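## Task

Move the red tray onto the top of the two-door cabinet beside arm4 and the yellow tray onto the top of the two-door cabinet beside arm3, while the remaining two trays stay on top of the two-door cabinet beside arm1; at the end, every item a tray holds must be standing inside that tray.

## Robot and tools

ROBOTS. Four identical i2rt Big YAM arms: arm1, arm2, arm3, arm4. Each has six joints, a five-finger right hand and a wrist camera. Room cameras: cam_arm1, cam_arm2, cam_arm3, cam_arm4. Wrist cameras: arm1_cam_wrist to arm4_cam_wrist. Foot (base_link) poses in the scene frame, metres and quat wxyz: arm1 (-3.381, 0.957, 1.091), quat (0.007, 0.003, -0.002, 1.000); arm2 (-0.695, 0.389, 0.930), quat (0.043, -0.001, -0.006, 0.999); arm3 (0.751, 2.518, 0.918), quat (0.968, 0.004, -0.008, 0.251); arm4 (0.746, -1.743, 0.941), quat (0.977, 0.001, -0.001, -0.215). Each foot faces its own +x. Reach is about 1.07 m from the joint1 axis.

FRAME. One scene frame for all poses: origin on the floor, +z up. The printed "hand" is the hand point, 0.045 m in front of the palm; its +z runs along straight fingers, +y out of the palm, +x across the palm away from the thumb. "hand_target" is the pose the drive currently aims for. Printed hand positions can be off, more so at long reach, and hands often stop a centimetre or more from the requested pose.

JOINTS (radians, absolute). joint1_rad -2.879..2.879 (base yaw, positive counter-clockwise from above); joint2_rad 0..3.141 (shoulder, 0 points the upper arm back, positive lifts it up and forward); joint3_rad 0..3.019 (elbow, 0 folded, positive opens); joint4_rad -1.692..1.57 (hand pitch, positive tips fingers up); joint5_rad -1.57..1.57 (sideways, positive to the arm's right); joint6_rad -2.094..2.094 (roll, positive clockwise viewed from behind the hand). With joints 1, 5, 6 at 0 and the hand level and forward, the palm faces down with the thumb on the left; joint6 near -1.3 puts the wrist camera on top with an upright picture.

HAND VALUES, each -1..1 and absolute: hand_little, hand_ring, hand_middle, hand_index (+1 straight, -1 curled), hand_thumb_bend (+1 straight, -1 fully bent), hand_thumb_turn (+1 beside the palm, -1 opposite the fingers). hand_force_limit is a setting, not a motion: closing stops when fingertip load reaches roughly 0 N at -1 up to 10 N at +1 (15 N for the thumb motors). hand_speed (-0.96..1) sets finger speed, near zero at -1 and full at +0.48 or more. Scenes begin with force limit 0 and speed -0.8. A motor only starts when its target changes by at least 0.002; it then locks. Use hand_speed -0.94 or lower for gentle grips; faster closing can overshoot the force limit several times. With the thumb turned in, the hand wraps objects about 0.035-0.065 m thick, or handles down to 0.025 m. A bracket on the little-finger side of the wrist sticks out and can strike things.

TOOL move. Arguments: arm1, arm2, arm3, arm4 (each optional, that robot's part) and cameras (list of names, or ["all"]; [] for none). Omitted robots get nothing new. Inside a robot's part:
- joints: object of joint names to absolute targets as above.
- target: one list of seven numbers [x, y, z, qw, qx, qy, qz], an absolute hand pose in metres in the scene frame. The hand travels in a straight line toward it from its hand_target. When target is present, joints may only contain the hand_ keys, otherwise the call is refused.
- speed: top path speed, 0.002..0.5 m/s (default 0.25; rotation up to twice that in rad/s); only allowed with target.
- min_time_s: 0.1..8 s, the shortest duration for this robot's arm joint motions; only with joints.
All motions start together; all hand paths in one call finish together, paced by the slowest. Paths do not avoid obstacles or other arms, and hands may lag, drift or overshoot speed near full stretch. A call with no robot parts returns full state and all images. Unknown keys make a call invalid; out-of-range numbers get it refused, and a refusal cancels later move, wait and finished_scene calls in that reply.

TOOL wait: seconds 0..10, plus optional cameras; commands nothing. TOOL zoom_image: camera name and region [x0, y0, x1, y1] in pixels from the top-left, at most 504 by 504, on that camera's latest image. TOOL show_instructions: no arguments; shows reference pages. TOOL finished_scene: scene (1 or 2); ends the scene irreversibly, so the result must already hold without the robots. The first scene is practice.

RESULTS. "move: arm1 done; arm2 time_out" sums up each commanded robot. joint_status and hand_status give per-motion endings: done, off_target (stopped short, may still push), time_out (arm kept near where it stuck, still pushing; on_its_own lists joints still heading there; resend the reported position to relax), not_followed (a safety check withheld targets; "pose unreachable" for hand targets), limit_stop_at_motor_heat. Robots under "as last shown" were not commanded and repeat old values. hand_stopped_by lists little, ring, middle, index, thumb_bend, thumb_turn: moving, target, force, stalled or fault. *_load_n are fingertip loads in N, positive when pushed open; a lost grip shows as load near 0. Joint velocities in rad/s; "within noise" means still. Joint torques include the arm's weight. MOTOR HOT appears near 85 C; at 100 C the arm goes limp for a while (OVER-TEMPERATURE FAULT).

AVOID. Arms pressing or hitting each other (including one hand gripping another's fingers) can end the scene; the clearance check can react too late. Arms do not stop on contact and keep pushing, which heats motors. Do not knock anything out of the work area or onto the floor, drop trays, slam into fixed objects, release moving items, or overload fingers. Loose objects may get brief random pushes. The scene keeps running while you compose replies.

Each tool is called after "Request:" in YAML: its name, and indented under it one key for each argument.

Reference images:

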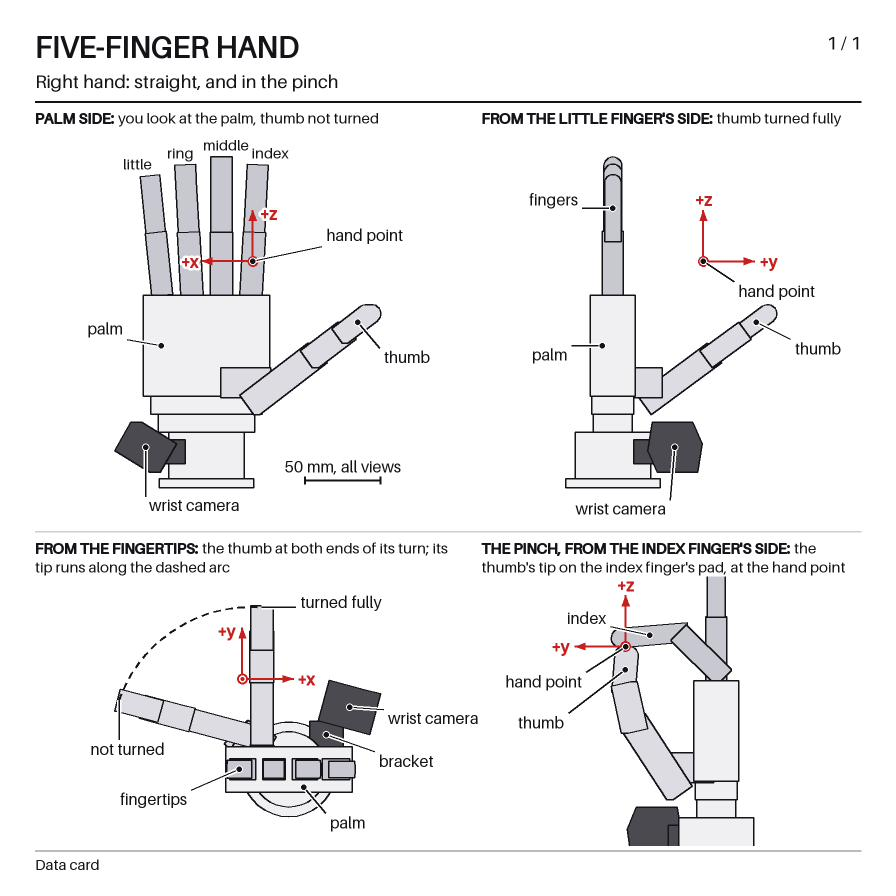

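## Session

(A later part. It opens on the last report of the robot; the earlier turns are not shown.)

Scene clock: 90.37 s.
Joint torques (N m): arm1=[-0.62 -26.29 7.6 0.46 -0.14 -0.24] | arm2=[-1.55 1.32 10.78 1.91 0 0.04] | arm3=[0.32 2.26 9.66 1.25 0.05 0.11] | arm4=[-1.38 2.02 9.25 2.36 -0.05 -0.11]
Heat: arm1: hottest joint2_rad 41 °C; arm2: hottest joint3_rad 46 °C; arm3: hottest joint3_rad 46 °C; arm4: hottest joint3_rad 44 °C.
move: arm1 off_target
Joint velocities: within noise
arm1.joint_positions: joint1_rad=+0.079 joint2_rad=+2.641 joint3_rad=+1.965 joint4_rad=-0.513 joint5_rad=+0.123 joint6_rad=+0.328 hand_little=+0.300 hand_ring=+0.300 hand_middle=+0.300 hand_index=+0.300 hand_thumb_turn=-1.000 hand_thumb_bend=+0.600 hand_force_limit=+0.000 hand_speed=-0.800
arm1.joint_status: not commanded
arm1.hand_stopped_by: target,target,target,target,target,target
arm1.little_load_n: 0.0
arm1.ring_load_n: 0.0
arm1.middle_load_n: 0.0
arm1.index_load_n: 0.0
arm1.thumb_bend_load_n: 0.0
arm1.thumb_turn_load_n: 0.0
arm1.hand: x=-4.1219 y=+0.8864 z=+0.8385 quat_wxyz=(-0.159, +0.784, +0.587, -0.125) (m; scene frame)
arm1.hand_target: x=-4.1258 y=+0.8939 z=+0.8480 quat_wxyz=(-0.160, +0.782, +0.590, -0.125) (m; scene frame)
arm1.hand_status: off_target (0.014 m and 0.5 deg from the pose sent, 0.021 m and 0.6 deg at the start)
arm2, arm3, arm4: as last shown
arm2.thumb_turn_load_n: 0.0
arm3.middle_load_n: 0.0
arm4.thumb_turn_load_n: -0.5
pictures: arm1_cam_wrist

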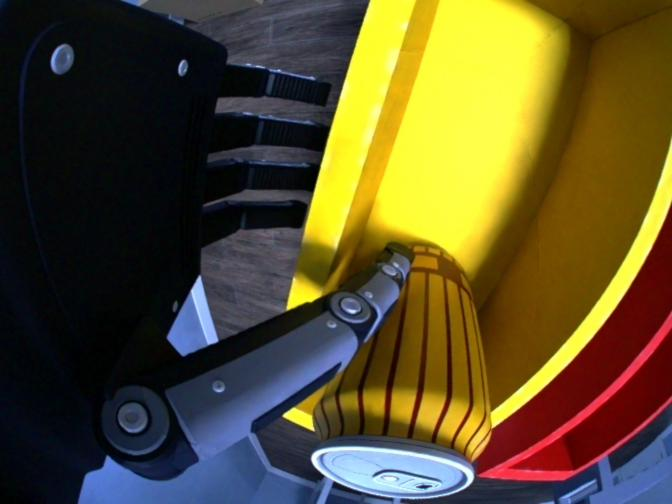

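Request:
move:
  arm1: {"joints": {"hand_little": -0.1, "hand_ring": -0.1, "hand_middle": -0.1, "hand_index": -0.1, "hand_thumb_bend": -0.3, "hand_speed": -0.88, "hand_force_limit": -0.6}}
  cameras: ["arm1_cam_wrist"]

Scene clock: 95.57 s.
Joint torques (N m): arm1=[-0.56 -26.23 7.58 0.47 -0.11 -0.2] | arm2=[-0.85 1.73 10.74 2 -0.04 0.04] | arm3=[0.32 2.26 9.66 1.26 0.04 0.1] | arm4=[-1.38 2.84 9.26 2.36 -0.1 -0.12]
Heat: arm1: hottest joint2_rad 42 °C; arm2: hottest joint3_rad 46 °C; arm3: hottest joint3_rad 46 °C; arm4: hottest joint3_rad 44 °C.
move: arm1 off_target
Joint velocities: within noise
arm1.joint_positions: joint1_rad=+0.077 joint2_rad=+2.639 joint3_rad=+1.965 joint4_rad=-0.513 joint5_rad=+0.122 joint6_rad=+0.314 hand_little=-0.100 hand_ring=-0.100 hand_middle=+0.012 hand_index=-0.100 hand_thumb_turn=-1.000 hand_thumb_bend=+0.367 hand_force_limit=-0.600 hand_speed=-0.880
arm1.joint_status: hand_middle off_target (ended at +0.012, target -0.100); hand_thumb_bend off_target (ended at +0.367, target -0.300); the others done
arm1.hand_stopped_by: target,force,force,target,force,target
arm1.little_load_n: 0.0
arm1.ring_load_n: 2.0
arm1.middle_load_n: 0.0
arm1.index_load_n: 0.0
arm1.thumb_bend_load_n: 3.5
arm1.thumb_turn_load_n: 0.5
arm1.hand: x=-4.1219 y=+0.8879 z=+0.8394 quat_wxyz=(-0.160, +0.780, +0.591, -0.125) (m; scene frame)
arm1.hand_target: x=-4.1257 y=+0.8946 z=+0.8485 quat_wxyz=(-0.161, +0.779, +0.594, -0.125) (m; scene frame)
arm1.hand_status: not commanded
arm2, arm3, arm4: as last shown
arm2.middle_load_n: -0.5
arm4.thumb_turn_load_n: 0.0
pictures: arm1_cam_wrist

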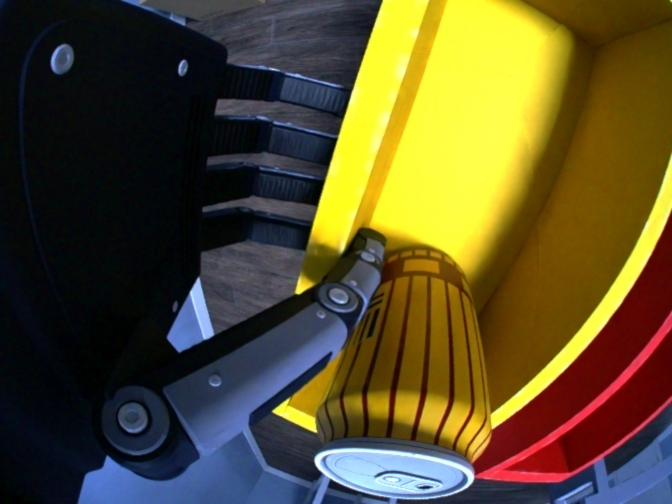

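Request:
move:
  arm1: {"joints": {"hand_little": -0.38, "hand_ring": -0.38, "hand_middle": -0.38, "hand_index": -0.38, "hand_thumb_bend": -0.31, "hand_speed": -0.92, "hand_force_limit": 0.0}}
  cameras: ["arm1_cam_wrist"]

Scene clock: 98.13 s.
Joint torques (N m): arm1=[-0.5 -26.17 7.57 0.49 -0.11 -0.16] | arm2=[-0.73 1.32 10.74 2.03 -0.03 0] | arm3=[0.38 2.26 9.62 1.26 0.04 0.1] | arm4=[-1.49 2.08 9.31 2.41 -0.06 -0.11]
Heat: arm1: hottest joint2_rad 42 °C; arm2: hottest joint3_rad 46 °C; arm3: hottest joint3_rad 46 °C; arm4: hottest joint3_rad 44 °C.
move: arm1 off_target
Joint velocities: within noise
arm1.joint_positions: joint1_rad=+0.077 joint2_rad=+2.639 joint3_rad=+1.965 joint4_rad=-0.513 joint5_rad=+0.122 joint6_rad=+0.311 hand_little=-0.379 hand_ring=-0.128 hand_middle=-0.039 hand_index=-0.127 hand_thumb_turn=-1.000 hand_thumb_bend=+0.364 hand_force_limit=+0.000 hand_speed=-0.920
arm1.joint_status: hand_ring off_target (ended at -0.128, target -0.380); hand_middle off_target (ended at -0.039, target -0.380); hand_index off_target (ended at -0.127, target -0.380); hand_thumb_bend off_target (ended at +0.364, target -0.310); the others done
arm1.hand_stopped_by: target,force,force,force,force,target
arm1.little_load_n: 4.5
arm1.ring_load_n: 0.0
arm1.middle_load_n: 1.0
arm1.index_load_n: 4.0
arm1.thumb_bend_load_n: 15.5
arm1.thumb_turn_load_n: 3.5
arm1.hand: x=-4.1218 y=+0.8880 z=+0.8394 quat_wxyz=(-0.160, +0.779, +0.593, -0.125) (m; scene frame)
arm1.hand_target: x=-4.1257 y=+0.8946 z=+0.8485 quat_wxyz=(-0.161, +0.779, +0.593, -0.125) (m; scene frame)
arm1.hand_status: not commanded
arm2, arm3, arm4: as last shown
arm2.middle_load_n: 0.0
pictures: arm1_cam_wrist

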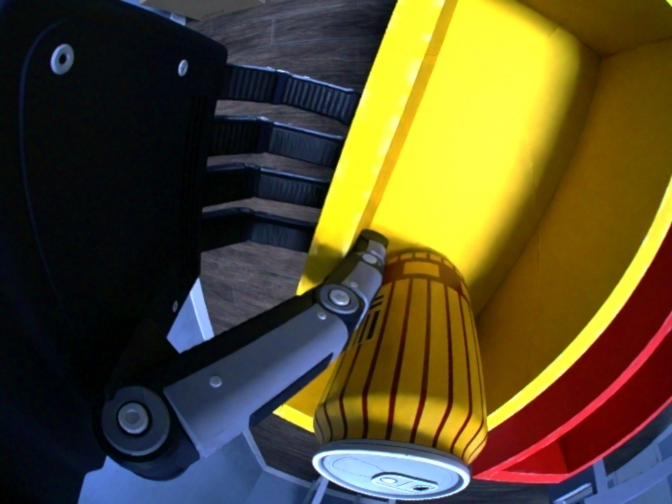

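Request:
move:
  arm1: {"joints": {"hand_little": -0.45, "hand_ring": -0.45, "hand_middle": -0.4, "hand_index": -0.42, "hand_thumb_bend": -0.35, "hand_speed": -0.94, "hand_force_limit": 0.3}}
  cameras: ["arm1_cam_wrist"]

Scene clock: 99.87 s.
Joint torques (N m): arm1=[-0.5 -26.17 7.57 0.47 -0.1 -0.16] | arm2=[-1.49 1.67 10.8 2.09 -0.01 0] | arm3=[0.38 2.26 9.65 1.28 0.04 0.1] | arm4=[-0.79 2.61 9.2 2.35 -0.07 -0.11]
Heat: arm1: hottest joint2_rad 43 °C; arm2: hottest joint3_rad 46 °C; arm3: hottest joint3_rad 46 °C; arm4: hottest joint3_rad 44 °C.
move: arm1 off_target
Joint velocities: within noise
arm1.joint_positions: joint1_rad=+0.077 joint2_rad=+2.639 joint3_rad=+1.965 joint4_rad=-0.513 joint5_rad=+0.123 joint6_rad=+0.311 hand_little=-0.449 hand_ring=-0.181 hand_middle=-0.054 hand_index=-0.137 hand_thumb_turn=-1.000 hand_thumb_bend=+0.365 hand_force_limit=+0.300 hand_speed=-0.940
arm1.joint_status: hand_ring off_target (ended at -0.181, target -0.450); hand_middle off_target (ended at -0.054, target -0.400); hand_index off_target (ended at -0.137, target -0.420); hand_thumb_bend off_target (ended at +0.365, target -0.350); the others done
arm1.hand_stopped_by: target,force,force,force,force,target
arm1.little_load_n: 3.5
arm1.ring_load_n: 5.5
arm1.middle_load_n: 2.5
arm1.index_load_n: 6.5
arm1.thumb_bend_load_n: 21.0
arm1.thumb_turn_load_n: 5.5
arm1.hand: x=-4.1218 y=+0.8883 z=+0.8394 quat_wxyz=(-0.161, +0.780, +0.593, -0.124) (m; scene frame)
arm1.hand_target: x=-4.1258 y=+0.8949 z=+0.8485 quat_wxyz=(-0.162, +0.779, +0.593, -0.124) (m; scene frame)
arm1.hand_status: not commanded
arm2, arm3, arm4: as last shown
pictures: arm1_cam_wrist

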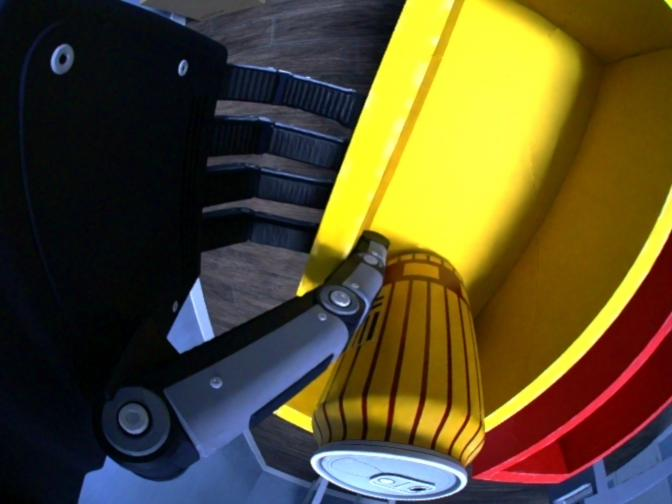

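Request:
move:
  arm1: {"target": [-4.136, 0.895, 0.905, -0.162, 0.779, 0.593, -0.124], "speed": 0.05}
  cameras: ["arm1_cam_wrist", "cam_arm1"]

Request:
zoom_image:
  camera: "cam_arm1"
  region: [460, 150, 660, 310]

Scene clock: 103.53 s.
Joint torques (N m): arm1=[-0.62 -30.27 8.98 0.24 -0.11 -0.16] | arm2=[-1.9 1.08 10.76 1.99 0.01 0.01] | arm3=[0.32 2.26 9.63 1.26 0.05 0.1] | arm4=[-1.61 2.08 9.29 2.62 -0.05 -0.11]
Heat: arm1: hottest joint2_rad 43 °C; arm2: hottest joint3_rad 47 °C; arm3: hottest joint3_rad 46 °C; arm4: hottest joint3_rad 44 °C.
move: arm1 off_target
Joint velocities: within noise
arm1.joint_positions: joint1_rad=+0.077 joint2_rad=+2.619 joint3_rad=+1.964 joint4_rad=-0.602 joint5_rad=+0.137 joint6_rad=+0.309 hand_little=-0.449 hand_ring=-0.181 hand_middle=-0.054 hand_index=-0.137 hand_thumb_turn=-1.000 hand_thumb_bend=+0.365 hand_force_limit=+0.300 hand_speed=-0.940
arm1.joint_status: not commanded
arm1.hand_stopped_by: target,force,force,force,force,target
arm1.little_load_n: 0.0
arm1.ring_load_n: 4.0
arm1.middle_load_n: 3.0
arm1.index_load_n: 8.5
arm1.thumb_bend_load_n: 20.5
arm1.thumb_turn_load_n: 6.0
arm1.hand: x=-4.1046 y=+0.8922 z=+0.8484 quat_wxyz=(-0.147, +0.783, +0.597, -0.092) (m; scene frame)
arm1.hand_target: x=-4.1349 y=+0.8971 z=+0.9027 quat_wxyz=(-0.167, +0.779, +0.592, -0.120) (m; scene frame)
arm1.hand_status: off_target (0.065 m and 4.2 deg from the pose sent, 0.067 m and 0.2 deg at the start)
arm2, arm3, arm4: as last shown
pictures: arm1_cam_wrist, cam_arm1

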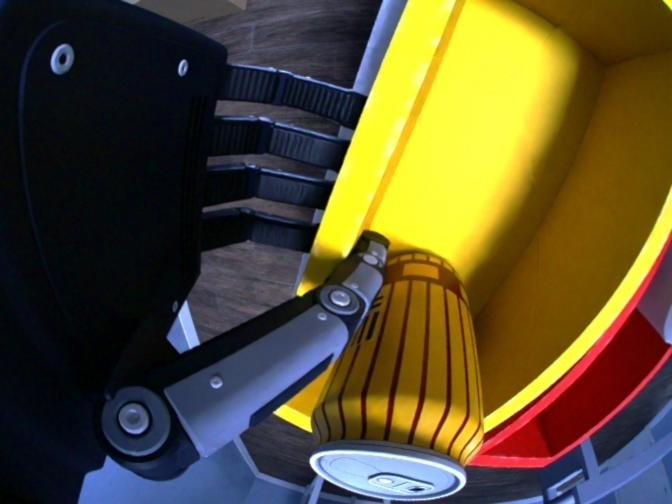

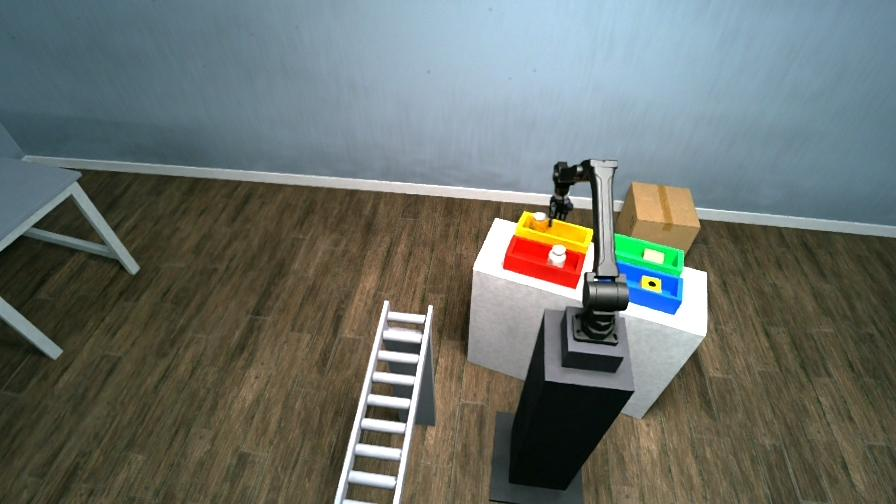

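Scaled by 2.520 from the camera's 896x504 image, which has a finer 1280x720 frame.

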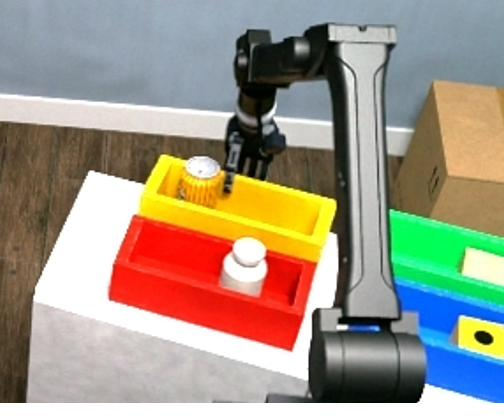

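Request:
move:
  arm1: {"target": [-4.146, 0.895, 0.965, -0.165, 0.779, 0.593, -0.122], "speed": 0.05}
  cameras: ["arm1_cam_wrist", "cam_arm1"]

Request:
zoom_image:
  camera: "cam_arm1"
  region: [460, 150, 660, 310]

Scene clock: 106.67 s.
Joint torques (N m): arm1=[-0.5 -30.33 11.86 0.03 -0.25 -0.15] | arm2=[-2.02 1.38 10.74 1.95 -0.03 -0.01] | arm3=[0.38 2.26 9.66 1.26 0.04 0.1] | arm4=[-0.97 2.67 9.26 2.35 -0.06 -0.12]
Heat: arm1: hottest joint2_rad 43 °C; arm2: hottest joint3_rad 47 °C; arm3: hottest joint3_rad 46 °C; arm4: hottest joint3_rad 44 °C.
move: arm1 off_target
Joint velocities: within noise
arm1.joint_positions: joint1_rad=+0.077 joint2_rad=+2.547 joint3_rad=+1.970 joint4_rad=-0.709 joint5_rad=+0.137 joint6_rad=+0.309 hand_little=-0.449 hand_ring=-0.181 hand_middle=-0.054 hand_index=-0.137 hand_thumb_turn=-1.000 hand_thumb_bend=+0.365 hand_force_limit=+0.300 hand_speed=-0.940
arm1.joint_status: not commanded
arm1.hand_stopped_by: target,force,force,force,force,target
arm1.little_load_n: 0.0
arm1.ring_load_n: 4.0
arm1.middle_load_n: 2.5
arm1.index_load_n: 8.5
arm1.thumb_bend_load_n: 20.5
arm1.thumb_turn_load_n: 6.0
arm1.hand: x=-4.1033 y=+0.8921 z=+0.8975 quat_wxyz=(-0.139, +0.784, +0.600, -0.080) (m; scene frame)
arm1.hand_target: x=-4.1441 y=+0.8949 z=+0.9637 quat_wxyz=(-0.166, +0.779, +0.593, -0.122) (m; scene frame)
arm1.hand_status: off_target (0.080 m and 5.8 deg from the pose sent, 0.124 m and 4.1 deg at the start)
arm2, arm3, arm4: as last shown
pictures: arm1_cam_wrist, cam_arm1

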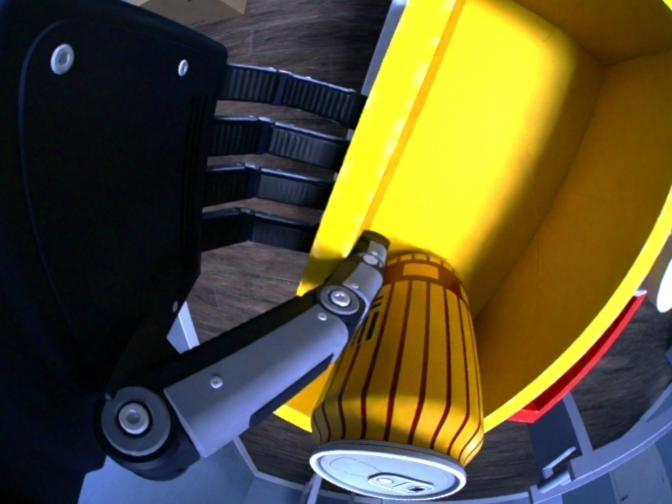

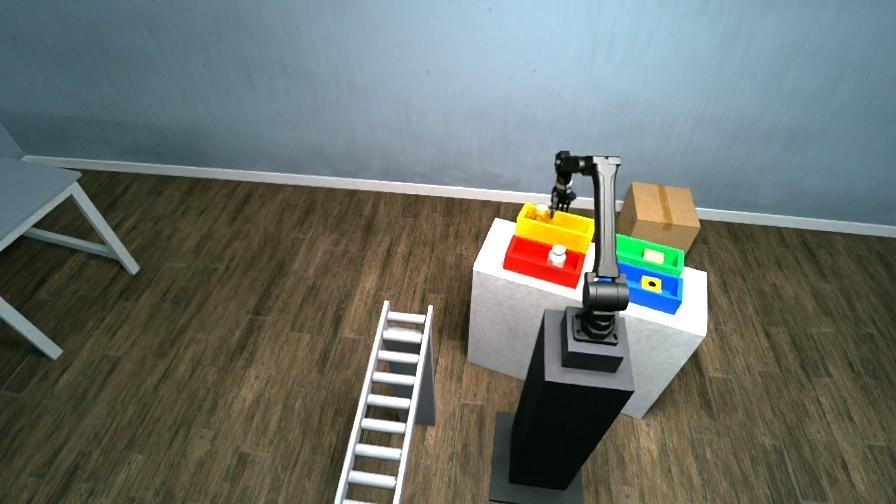

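Scaled by 2.520 from the camera's 896x504 image, which has a finer 1280x720 frame.

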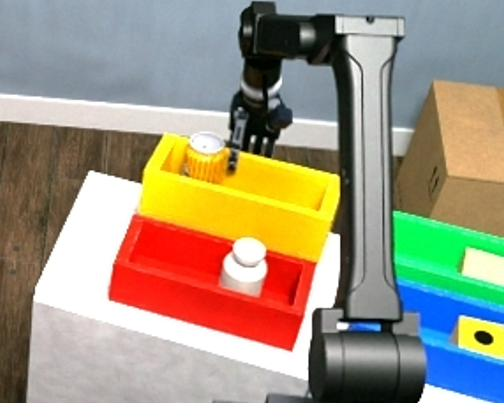

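Request:
move:
  arm1: {"target": [-4.14, 0.895, 1.06, -0.165, 0.779, 0.593, -0.122], "speed": 0.06}
  cameras: ["arm1_cam_wrist", "cam_arm1"]

Request:
zoom_image:
  camera: "cam_arm1"
  region: [460, 150, 660, 310]

Scene clock: 111.73 s.
Joint torques (N m): arm1=[-0.56 -29.86 12.79 0.08 -0.24 -0.15] | arm2=[-1.2 1.08 10.96 2.03 -0.04 0.01] | arm3=[0.26 2.26 9.65 1.25 0.04 0.1] | arm4=[-1.26 2.2 9.16 2.28 -0.09 -0.11]
Heat: arm1: hottest joint2_rad 44 °C; arm2: hottest joint3_rad 47 °C; arm3: hottest joint3_rad 46 °C; arm4: hottest joint3_rad 44 °C.
move: arm1 off_target
Joint velocities: within noise
arm1.joint_positions: joint1_rad=+0.077 joint2_rad=+2.414 joint3_rad=+1.982 joint4_rad=-0.856 joint5_rad=+0.137 joint6_rad=+0.309 hand_little=-0.449 hand_ring=-0.181 hand_middle=-0.054 hand_index=-0.137 hand_thumb_turn=-1.000 hand_thumb_bend=+0.365 hand_force_limit=+0.300 hand_speed=-0.940
arm1.joint_status: not commanded
arm1.hand_stopped_by: target,force,force,force,force,target
arm1.little_load_n: 0.0
arm1.ring_load_n: 4.0
arm1.middle_load_n: 3.0
arm1.index_load_n: 8.5
arm1.thumb_bend_load_n: 20.5
arm1.thumb_turn_load_n: 6.0
arm1.hand: x=-4.1054 y=+0.8915 z=+0.9916 quat_wxyz=(-0.139, +0.784, +0.600, -0.079) (m; scene frame)
arm1.hand_target: x=-4.1388 y=+0.8948 z=+1.0596 quat_wxyz=(-0.166, +0.779, +0.592, -0.122) (m; scene frame)
arm1.hand_status: off_target (0.077 m and 5.9 deg from the pose sent, 0.167 m and 5.8 deg at the start)
arm2.joint_positions: joint1_rad=-0.427 joint2_rad=+0.624 joint3_rad=+1.323 joint4_rad=-1.263 joint5_rad=+0.073 joint6_rad=-1.354 hand_little=+1.000 hand_ring=+1.000 hand_middle=+1.000 hand_index=+1.000 hand_thumb_turn=+1.000 hand_thumb_bend=+1.000 hand_force_limit=+0.000 hand_speed=-0.800
arm2.joint_status: not commanded
arm2.hand_stopped_by: target,target,target,target,target,target
arm2.little_load_n: 0.0
arm2.ring_load_n: 0.0
arm2.middle_load_n: 0.0
arm2.index_load_n: 0.0
arm2.thumb_bend_load_n: 0.0
arm2.thumb_turn_load_n: 0.0
arm2.hand: x=-0.8784 y=+0.5617 z=+1.4065 quat_wxyz=(-0.473, +0.326, +0.812, +0.108) (m; scene frame)
arm2.hand_target: x=-0.8777 y=+0.5611 z=+1.4193 quat_wxyz=(-0.485, +0.324, +0.805, +0.110) (m; scene frame)
arm2.hand_status: not commanded
arm3.joint_positions: joint1_rad=-0.398 joint2_rad=+0.594 joint3_rad=+1.308 joint4_rad=-1.617 joint5_rad=+0.009 joint6_rad=-1.289 hand_little=+1.000 hand_ring=+1.000 hand_middle=+1.000 hand_index=+1.000 hand_thumb_turn=+1.000 hand_thumb_bend=+1.000 hand_force_limit=+0.000 hand_speed=-0.800
arm3.joint_status: not commanded
arm3.hand_stopped_by: target,target,target,target,target,target
arm3.little_load_n: 0.0
arm3.ring_load_n: 0.0
arm3.middle_load_n: 0.0
arm3.index_load_n: 0.5
arm3.thumb_bend_load_n: 0.0
arm3.thumb_turn_load_n: 0.0
arm3.hand: x=+0.9140 y=+2.4805 z=+1.3293 quat_wxyz=(-0.065, +0.939, -0.084, +0.328) (m; scene frame)
arm3.hand_target: x=+0.9147 y=+2.4805 z=+1.3393 quat_wxyz=(-0.067, +0.934, -0.084, +0.340) (m; scene frame)
arm3.hand_status: not commanded
arm4.joint_positions: joint1_rad=-0.372 joint2_rad=+0.628 joint3_rad=+1.427 joint4_rad=-1.367 joint5_rad=-0.046 joint6_rad=-0.848 hand_little=+1.000 hand_ring=+1.000 hand_middle=+1.000 hand_index=+1.000 hand_thumb_turn=+1.000 hand_thumb_bend=+1.000 hand_force_limit=+0.000 hand_speed=-0.800
arm4.joint_status: not commanded
arm4.hand_stopped_by: target,target,target,target,target,target
arm4.little_load_n: 0.0
arm4.ring_load_n: 0.0
arm4.middle_load_n: 0.0
arm4.index_load_n: 0.0
arm4.thumb_bend_load_n: 0.0
arm4.thumb_turn_load_n: 0.0
arm4.hand: x=+0.8813 y=-1.9107 z=+1.4245 quat_wxyz=(-0.002, +0.640, -0.599, +0.481) (m; scene frame)
arm4.hand_target: x=+0.8806 y=-1.9099 z=+1.4342 quat_wxyz=(-0.001, +0.636, -0.595, +0.491) (m; scene frame)
arm4.hand_status: not commanded
pictures: arm1_cam_wrist, cam_arm1

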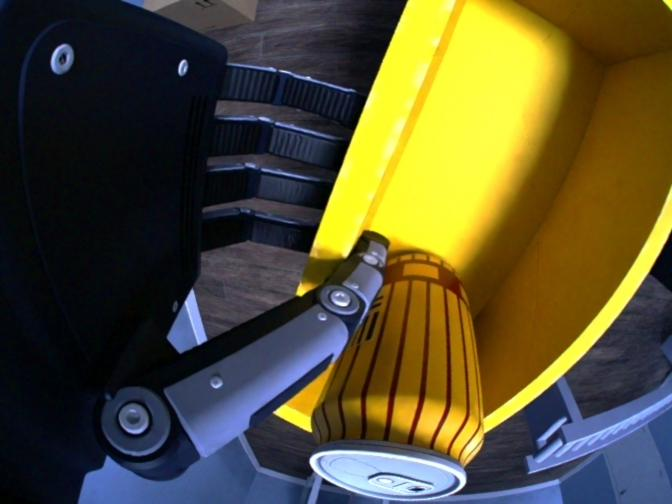

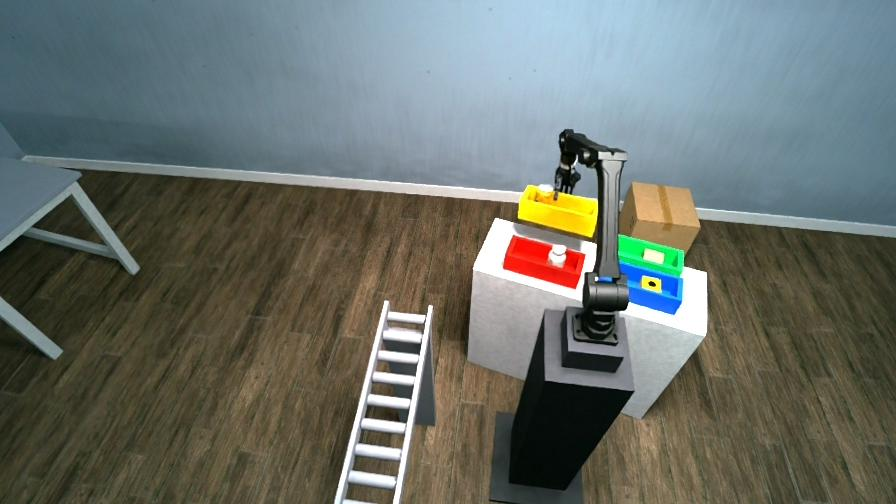

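Scaled by 2.520 from the camera's 896x504 image, which has a finer 1280x720 frame.

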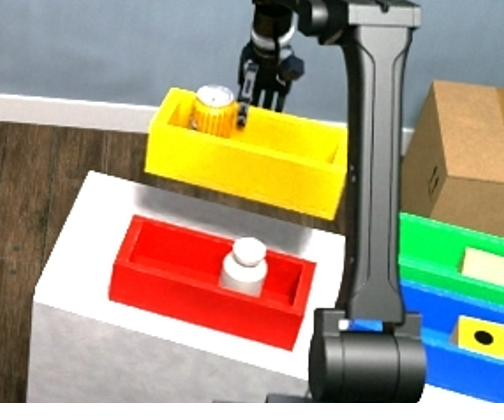

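Request:
move:
  arm1: {"joints": {"joint1_rad": 0.85, "joint5_rad": 0.06, "joint6_rad": 0.16}, "min_time_s": 5}
  cameras: ["arm1_cam_wrist", "cam_arm1"]

Scene clock: 119.97 s.
Joint torques (N m): arm1=[0.38 -29.92 12.77 0.08 -0.36 -0.21] | arm2=[-1.32 1.08 10.91 2.09 -0.04 -0.01] | arm3=[0.38 2.2 9.63 1.28 0.04 0.1] | arm4=[-1.44 1.73 9.2 2.36 -0.06 -0.15]
Heat: arm1: hottest joint2_rad 42 °C; arm2: hottest joint3_rad 47 °C; arm3: hottest joint3_rad 47 °C; arm4: hottest joint3_rad 44 °C.
move: arm1 done
Joint velocities: within noise
arm1.joint_positions: joint1_rad=+0.851 joint2_rad=+2.414 joint3_rad=+1.982 joint4_rad=-0.856 joint5_rad=+0.068 joint6_rad=+0.177 hand_little=-0.449 hand_ring=-0.181 hand_middle=-0.054 hand_index=-0.137 hand_thumb_turn=-1.000 hand_thumb_bend=+0.365 hand_force_limit=+0.300 hand_speed=-0.940
arm1.joint_status: all done
arm1.hand_stopped_by: target,force,force,force,force,target
arm1.little_load_n: 0.0
arm1.ring_load_n: 4.0
arm1.middle_load_n: 3.0
arm1.index_load_n: 8.5
arm1.thumb_bend_load_n: 21.0
arm1.thumb_turn_load_n: 6.0
arm1.hand: x=-3.8439 y=+0.4047 z=+0.9888 quat_wxyz=(-0.074, +0.439, +0.886, -0.126) (m; scene frame)
arm1.hand_target: x=-3.8659 y=+0.3800 z=+1.0560 quat_wxyz=(-0.086, +0.430, +0.881, -0.176) (m; scene frame)
arm1.hand_status: not commanded
arm2, arm3, arm4: as last shown
arm2.middle_load_n: -0.5
arm3.index_load_n: 0.0
pictures: arm1_cam_wrist, cam_arm1

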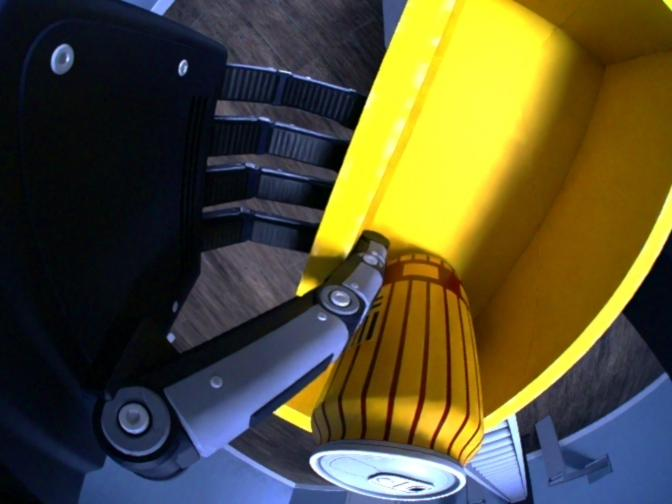

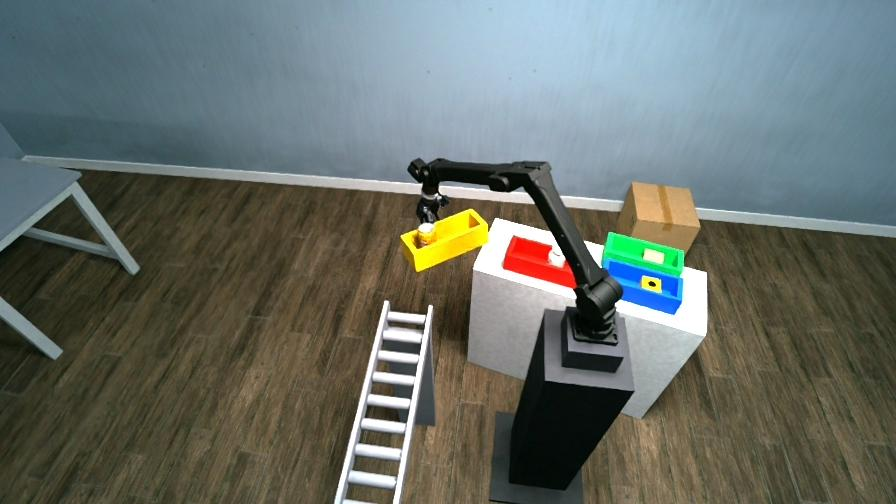

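Request:
move:
  arm1: {"joints": {"joint1_rad": 1.62, "joint5_rad": 0.0, "joint6_rad": 0.0}, "min_time_s": 5}
  arm2: {"joints": {"joint1_rad": 0.12, "joint2_rad": 1.3, "joint3_rad": 1.15, "joint4_rad": -1.2, "joint5_rad": 0.0, "joint6_rad": 1.5, "hand_thumb_turn": -1.0, "hand_thumb_bend": 0.6, "hand_little": 0.3, "hand_ring": 0.3, "hand_middle": 0.3, "hand_index": 0.3, "hand_speed": -0.7}, "min_time_s": 5}
  cameras: ["arm1_cam_wrist", "cam_arm1", "cam_arm2"]

Request:
zoom_image:
  camera: "cam_arm1"
  region: [320, 200, 520, 430]

Scene clock: 127.73 s.
Joint torques (N m): arm1=[0.09 -29.92 12.74 0.06 -0.38 -0.2] | arm2=[-0.21 -8.23 9.81 1.61 -0.26 0.13] | arm3=[0.32 2.37 9.65 1.28 0.04 0.1] | arm4=[-1.61 2.08 9.31 2.37 -0.03 -0.14]
Heat: arm1: hottest joint2_rad 42 °C; arm2: hottest joint3_rad 47 °C; arm3: hottest joint3_rad 47 °C; arm4: hottest joint3_rad 44 °C.
move: arm1 done; arm2 done
Joint velocities: within noise
arm1.joint_positions: joint1_rad=+1.622 joint2_rad=+2.414 joint3_rad=+1.982 joint4_rad=-0.856 joint5_rad=+0.007 joint6_rad=+0.013 hand_little=-0.449 hand_ring=-0.181 hand_middle=-0.054 hand_index=-0.137 hand_thumb_turn=-1.000 hand_thumb_bend=+0.365 hand_force_limit=+0.300 hand_speed=-0.940
arm1.joint_status: all done
arm1.hand_stopped_by: target,force,force,force,force,target
arm1.little_load_n: 0.0
arm1.ring_load_n: 4.0
arm1.middle_load_n: 3.0
arm1.index_load_n: 9.0
arm1.thumb_bend_load_n: 20.5
arm1.thumb_turn_load_n: 6.0
arm1.hand: x=-3.3248 y=+0.2452 z=+0.9857 quat_wxyz=(-0.002, -0.012, +0.990, -0.139) (m; scene frame)
arm1.hand_target: x=-3.3235 y=+0.2116 z=+1.0521 quat_wxyz=(+0.001, -0.019, +0.981, -0.191) (m; scene frame)
arm1.hand_status: not commanded
arm2.joint_positions: joint1_rad=+0.121 joint2_rad=+1.306 joint3_rad=+1.146 joint4_rad=-1.217 joint5_rad=+0.016 joint6_rad=+1.480 hand_little=+0.300 hand_ring=+0.300 hand_middle=+0.300 hand_index=+0.300 hand_thumb_turn=-1.000 hand_thumb_bend=+0.600 hand_force_limit=+0.000 hand_speed=-0.700
arm2.joint_status: all done
arm2.hand_stopped_by: target,target,target,target,target,target
arm2.little_load_n: 0.0
arm2.ring_load_n: 0.0
arm2.middle_load_n: 0.0
arm2.index_load_n: 0.0
arm2.thumb_bend_load_n: 0.0
arm2.thumb_turn_load_n: 0.0
arm2.hand: x=-1.1351 y=+0.3120 z=+1.1210 quat_wxyz=(-0.017, +0.993, +0.062, -0.094) (m; scene frame)
arm2.hand_target: x=-1.1411 y=+0.3057 z=+1.1220 quat_wxyz=(-0.014, +0.993, +0.064, -0.103) (m; scene frame)
arm2.hand_status: not commanded
arm3, arm4: as last shown
arm3.ring_load_n: 0.5
arm4.little_load_n: -0.5
arm4.index_load_n: -0.5
pictures: arm1_cam_wrist, cam_arm1, cam_arm2

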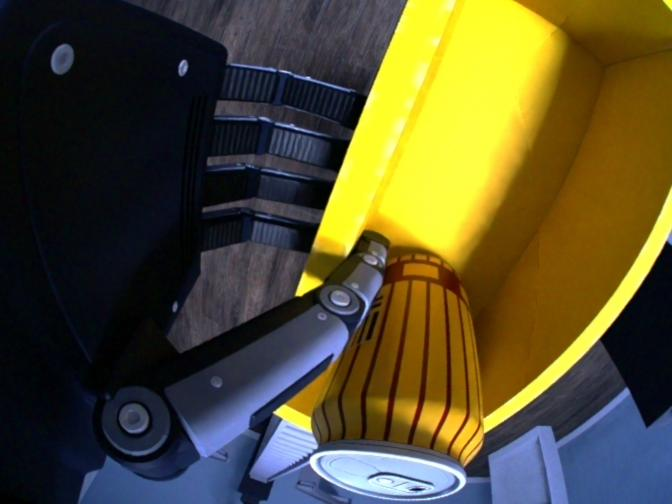

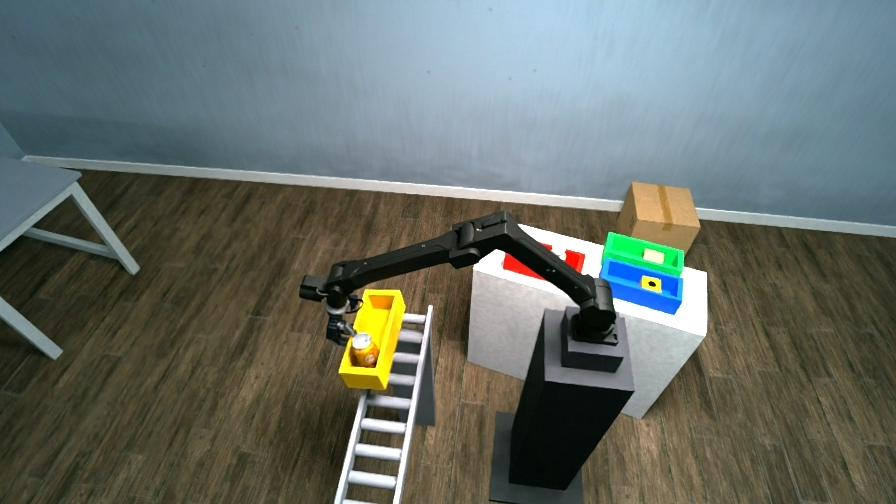

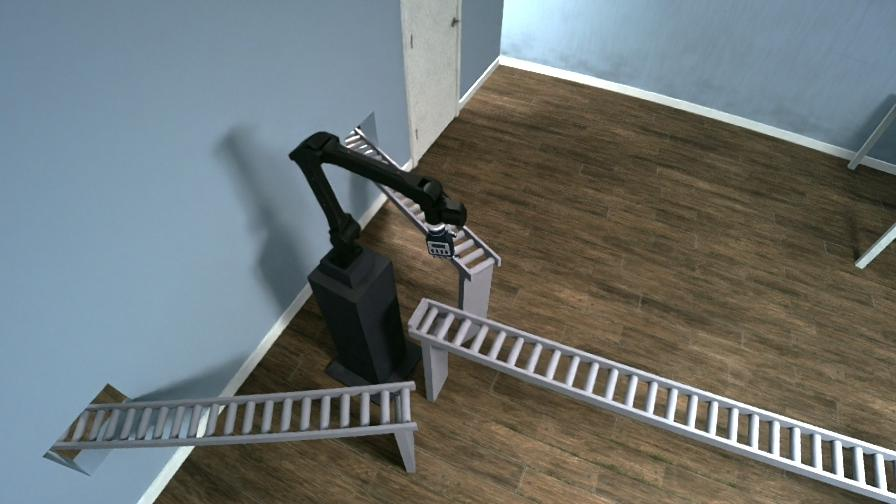

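Scaled by 2.191 from the camera's 896x504 image, which has a finer 1280x720 frame.

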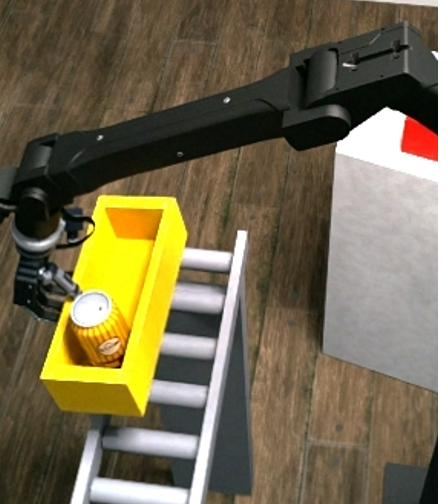

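Request:
move:
  arm1: {"target": [-3.315, 0.270, 1.02, 0.0033, -0.0145, 0.9743, -0.2250], "speed": 0.06}
  cameras: ["arm1_cam_wrist", "cam_arm1"]

Request:
zoom_image:
  camera: "cam_arm1"
  region: [320, 270, 480, 430]

Scene clock: 133.77 s.
Joint torques (N m): arm1=[1.14 -27.28 7.76 1.63 -0.15 0.07] | arm2=[-0.21 -8.41 9.84 1.42 -0.26 0.11] | arm3=[0.32 2.32 9.65 1.25 0.04 0.1] | arm4=[-1.49 2.32 9.35 2.45 -0.03 -0.12]
Heat: arm1: hottest joint3_rad 43 °C; arm2: hottest joint3_rad 46 °C; arm3: hottest joint3_rad 47 °C; arm4: hottest joint3_rad 44 °C.
move: arm1 off_target
Joint velocities: within noise
arm1.joint_positions: joint1_rad=+1.625 joint2_rad=+2.251 joint3_rad=+1.635 joint4_rad=-0.574 joint5_rad=+0.007 joint6_rad=+0.013 hand_little=-0.449 hand_ring=-0.181 hand_middle=-0.054 hand_index=-0.137 hand_thumb_turn=-1.000 hand_thumb_bend=+0.365 hand_force_limit=+0.300 hand_speed=-0.940
arm1.joint_status: not commanded
arm1.hand_stopped_by: target,force,force,force,force,target
arm1.little_load_n: 0.0
arm1.ring_load_n: 4.5
arm1.middle_load_n: 2.5
arm1.index_load_n: 8.5
arm1.thumb_bend_load_n: 20.5
arm1.thumb_turn_load_n: 6.0
arm1.hand: x=-3.3245 y=+0.2906 z=+0.9785 quat_wxyz=(-0.001, -0.013, +0.982, -0.187) (m; scene frame)
arm1.hand_target: x=-3.3160 y=+0.2703 z=+1.0204 quat_wxyz=(+0.003, -0.013, +0.974, -0.226) (m; scene frame)
arm1.hand_status: off_target (0.047 m and 4.4 deg from the pose sent, 0.043 m and 10.0 deg at the start)
arm2, arm3, arm4: as last shown
arm3.ring_load_n: 0.0
arm4.little_load_n: 0.0
arm4.index_load_n: 0.0
pictures: arm1_cam_wrist, cam_arm1

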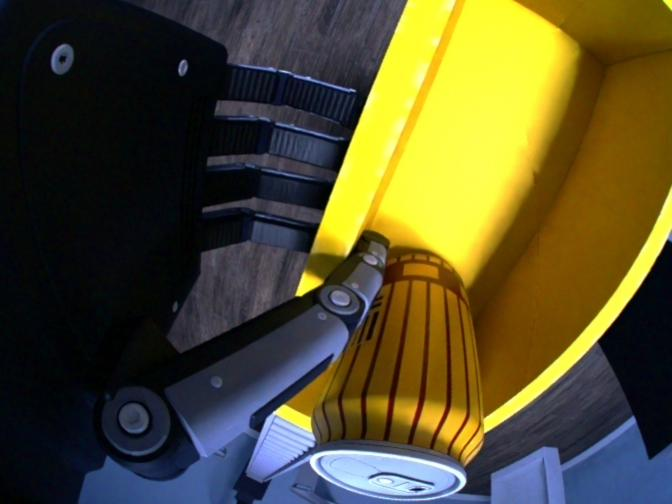

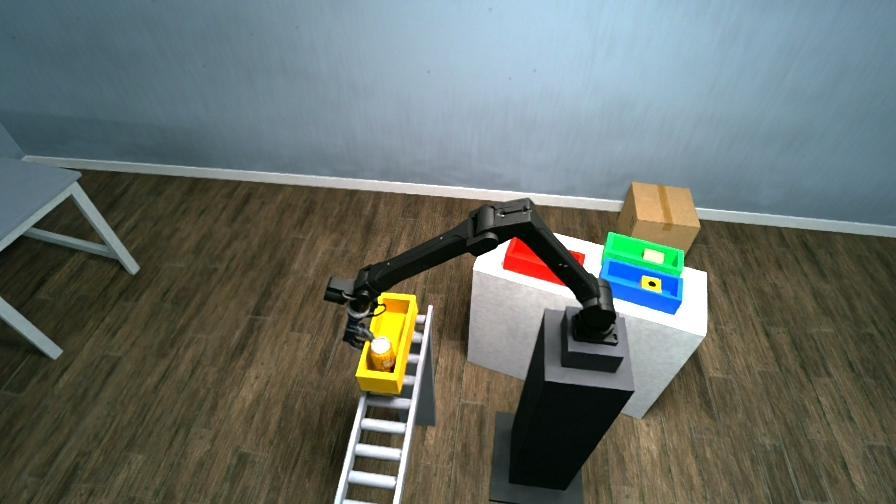

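Scaled by 3.150 from the camera's 896x504 image, which has a finer 1280x720 frame.

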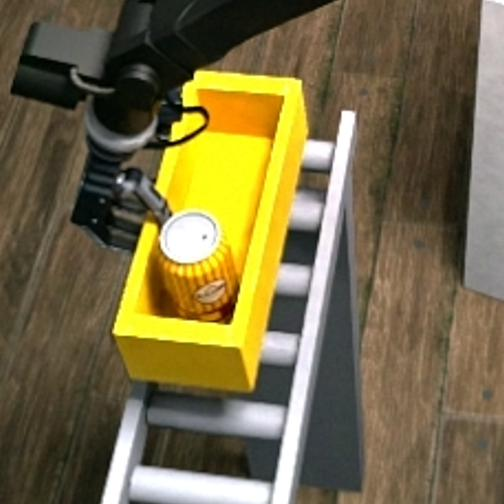

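Request:
move:
  arm1: {"target": [-3.311, 0.289, 0.985, 0.0033, -0.0145, 0.9743, -0.2250], "speed": 0.04}
  cameras: ["arm1_cam_wrist", "cam_arm1"]

Request:
zoom_image:
  camera: "cam_arm1"
  region: [320, 270, 480, 430]

Scene clock: 136.43 s.
Joint torques (N m): arm1=[1.26 -25.52 7.39 1.76 -0.12 0.14] | arm2=[-0.56 -8.76 9.7 1.55 -0.22 0.12] | arm3=[0.38 2.26 9.66 1.25 0.04 0.11] | arm4=[-1.38 2.32 9.17 2.43 -0.04 -0.12]
Heat: arm1: hottest joint3_rad 43 °C; arm2: hottest joint3_rad 45 °C; arm3: hottest joint3_rad 47 °C; arm4: hottest joint3_rad 44 °C.
move: arm1 off_target
Joint velocities: within noise
arm1.joint_positions: joint1_rad=+1.634 joint2_rad=+2.249 joint3_rad=+1.546 joint4_rad=-0.476 joint5_rad=+0.008 joint6_rad=+0.013 hand_little=-0.449 hand_ring=-0.181 hand_middle=-0.054 hand_index=-0.137 hand_thumb_turn=-1.000 hand_thumb_bend=+0.365 hand_force_limit=+0.300 hand_speed=-0.940
arm1.joint_status: not commanded
arm1.hand_stopped_by: target,force,force,force,force,target
arm1.little_load_n: 0.0
arm1.ring_load_n: 4.0
arm1.middle_load_n: 2.5
arm1.index_load_n: 8.5
arm1.thumb_bend_load_n: 21.0
arm1.thumb_turn_load_n: 6.0
arm1.hand: x=-3.3196 y=+0.3091 z=+0.9531 quat_wxyz=(-0.001, -0.018, +0.981, -0.193) (m; scene frame)
arm1.hand_target: x=-3.3106 y=+0.2901 z=+0.9846 quat_wxyz=(+0.004, -0.015, +0.974, -0.225) (m; scene frame)
arm1.hand_status: off_target (0.039 m and 3.8 deg from the pose sent, 0.015 m and 4.4 deg at the start)
arm2, arm3, arm4: as last shown
arm2.index_load_n: -0.5
arm4.middle_load_n: -0.5
pictures: arm1_cam_wrist, cam_arm1

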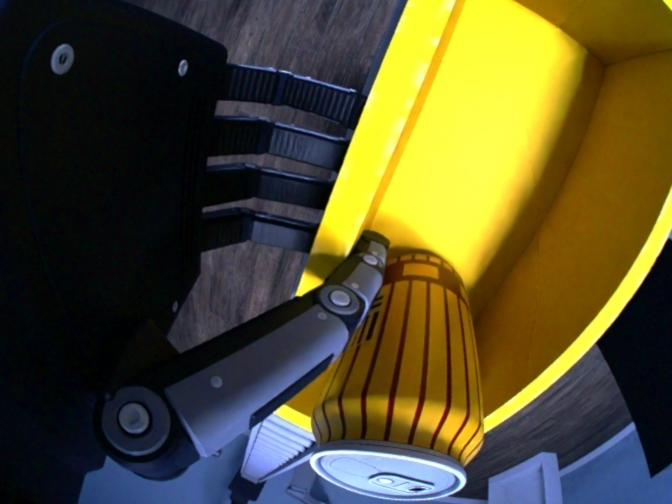

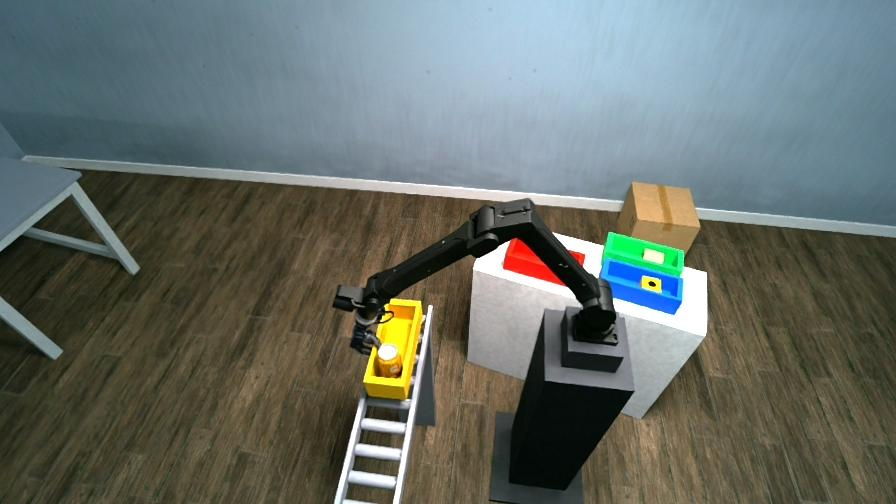

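Scaled by 3.150 from the camera's 896x504 image, which has a finer 1280x720 frame.

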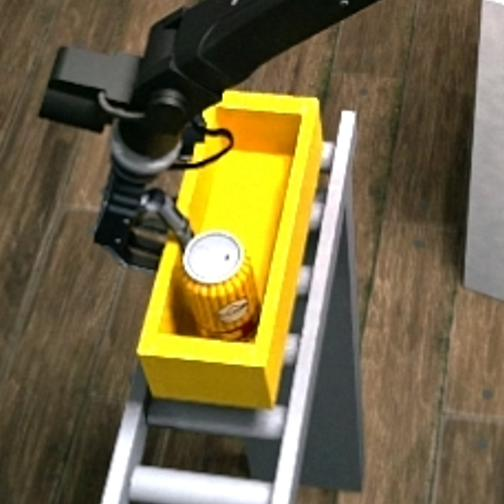

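Request:
move:
  arm1: {"target": [-3.311, 0.289, 0.948, 0.0033, -0.0145, 0.9743, -0.2250], "speed": 0.03}
  cameras: ["cam_arm1"]

Request:
zoom_image:
  camera: "cam_arm1"
  region: [320, 270, 480, 430]

Scene clock: 139.27 s.
Joint torques (N m): arm1=[1.14 -21.95 7.34 1.94 -0.18 0.14] | arm2=[0.32 -8.29 9.98 1.48 -0.24 0.14] | arm3=[0.38 2.26 9.63 1.25 0.04 0.1] | arm4=[-1.38 2.32 9.14 2.44 -0.07 -0.12]
Heat: arm1: hottest joint3_rad 43 °C; arm2: hottest joint3_rad 45 °C; arm3: hottest joint3_rad 47 °C; arm4: hottest joint3_rad 44 °C.
move: arm1 off_target
Joint velocities: within noise
arm1.joint_positions: joint1_rad=+1.634 joint2_rad=+2.269 joint3_rad=+1.546 joint4_rad=-0.414 joint5_rad=+0.011 joint6_rad=+0.013 hand_little=-0.449 hand_ring=-0.181 hand_middle=-0.054 hand_index=-0.137 hand_thumb_turn=-1.000 hand_thumb_bend=+0.365 hand_force_limit=+0.300 hand_speed=-0.940
arm1.joint_status: not commanded
arm1.hand_stopped_by: target,force,force,force,force,target
arm1.little_load_n: 0.0
arm1.ring_load_n: 2.5
arm1.middle_load_n: 2.0
arm1.index_load_n: 8.0
arm1.thumb_bend_load_n: 21.0
arm1.thumb_turn_load_n: 7.5
arm1.hand: x=-3.3197 y=+0.2979 z=+0.9436 quat_wxyz=(-0.001, -0.017, +0.977, -0.213) (m; scene frame)
arm1.hand_target: x=-3.3114 y=+0.2894 z=+0.9472 quat_wxyz=(+0.003, -0.014, +0.974, -0.225) (m; scene frame)
arm1.hand_status: off_target (0.013 m and 1.5 deg from the pose sent, 0.022 m and 3.8 deg at the start)
arm2, arm3, arm4: as last shown
arm2.index_load_n: 0.0
arm4.middle_load_n: 0.0
pictures: cam_arm1

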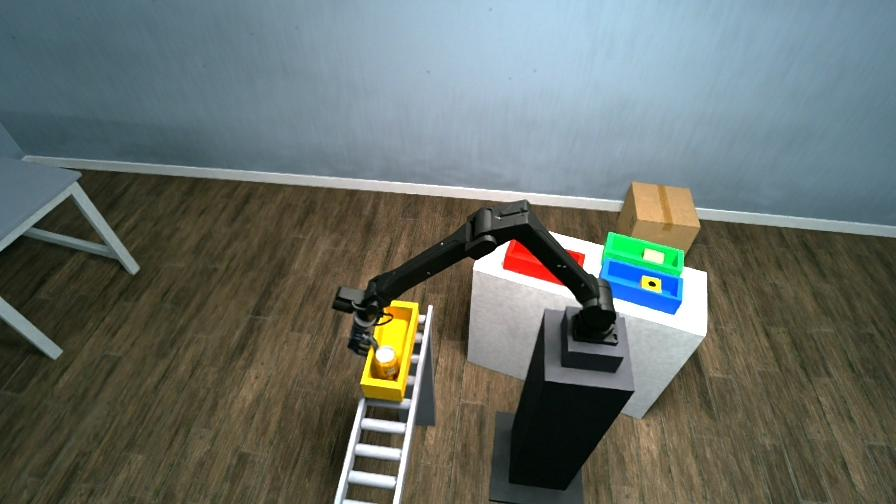

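Scaled by 3.150 from the camera's 896x504 image, which has a finer 1280x720 frame.

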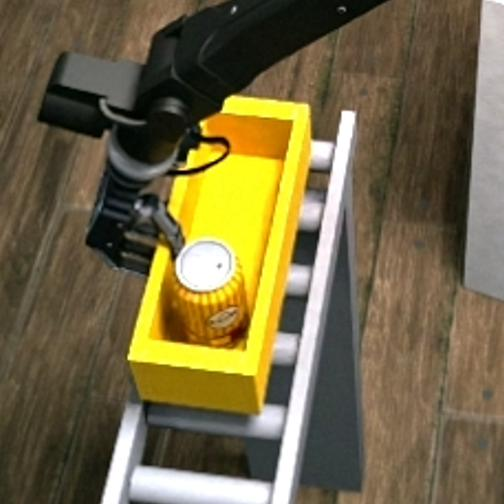

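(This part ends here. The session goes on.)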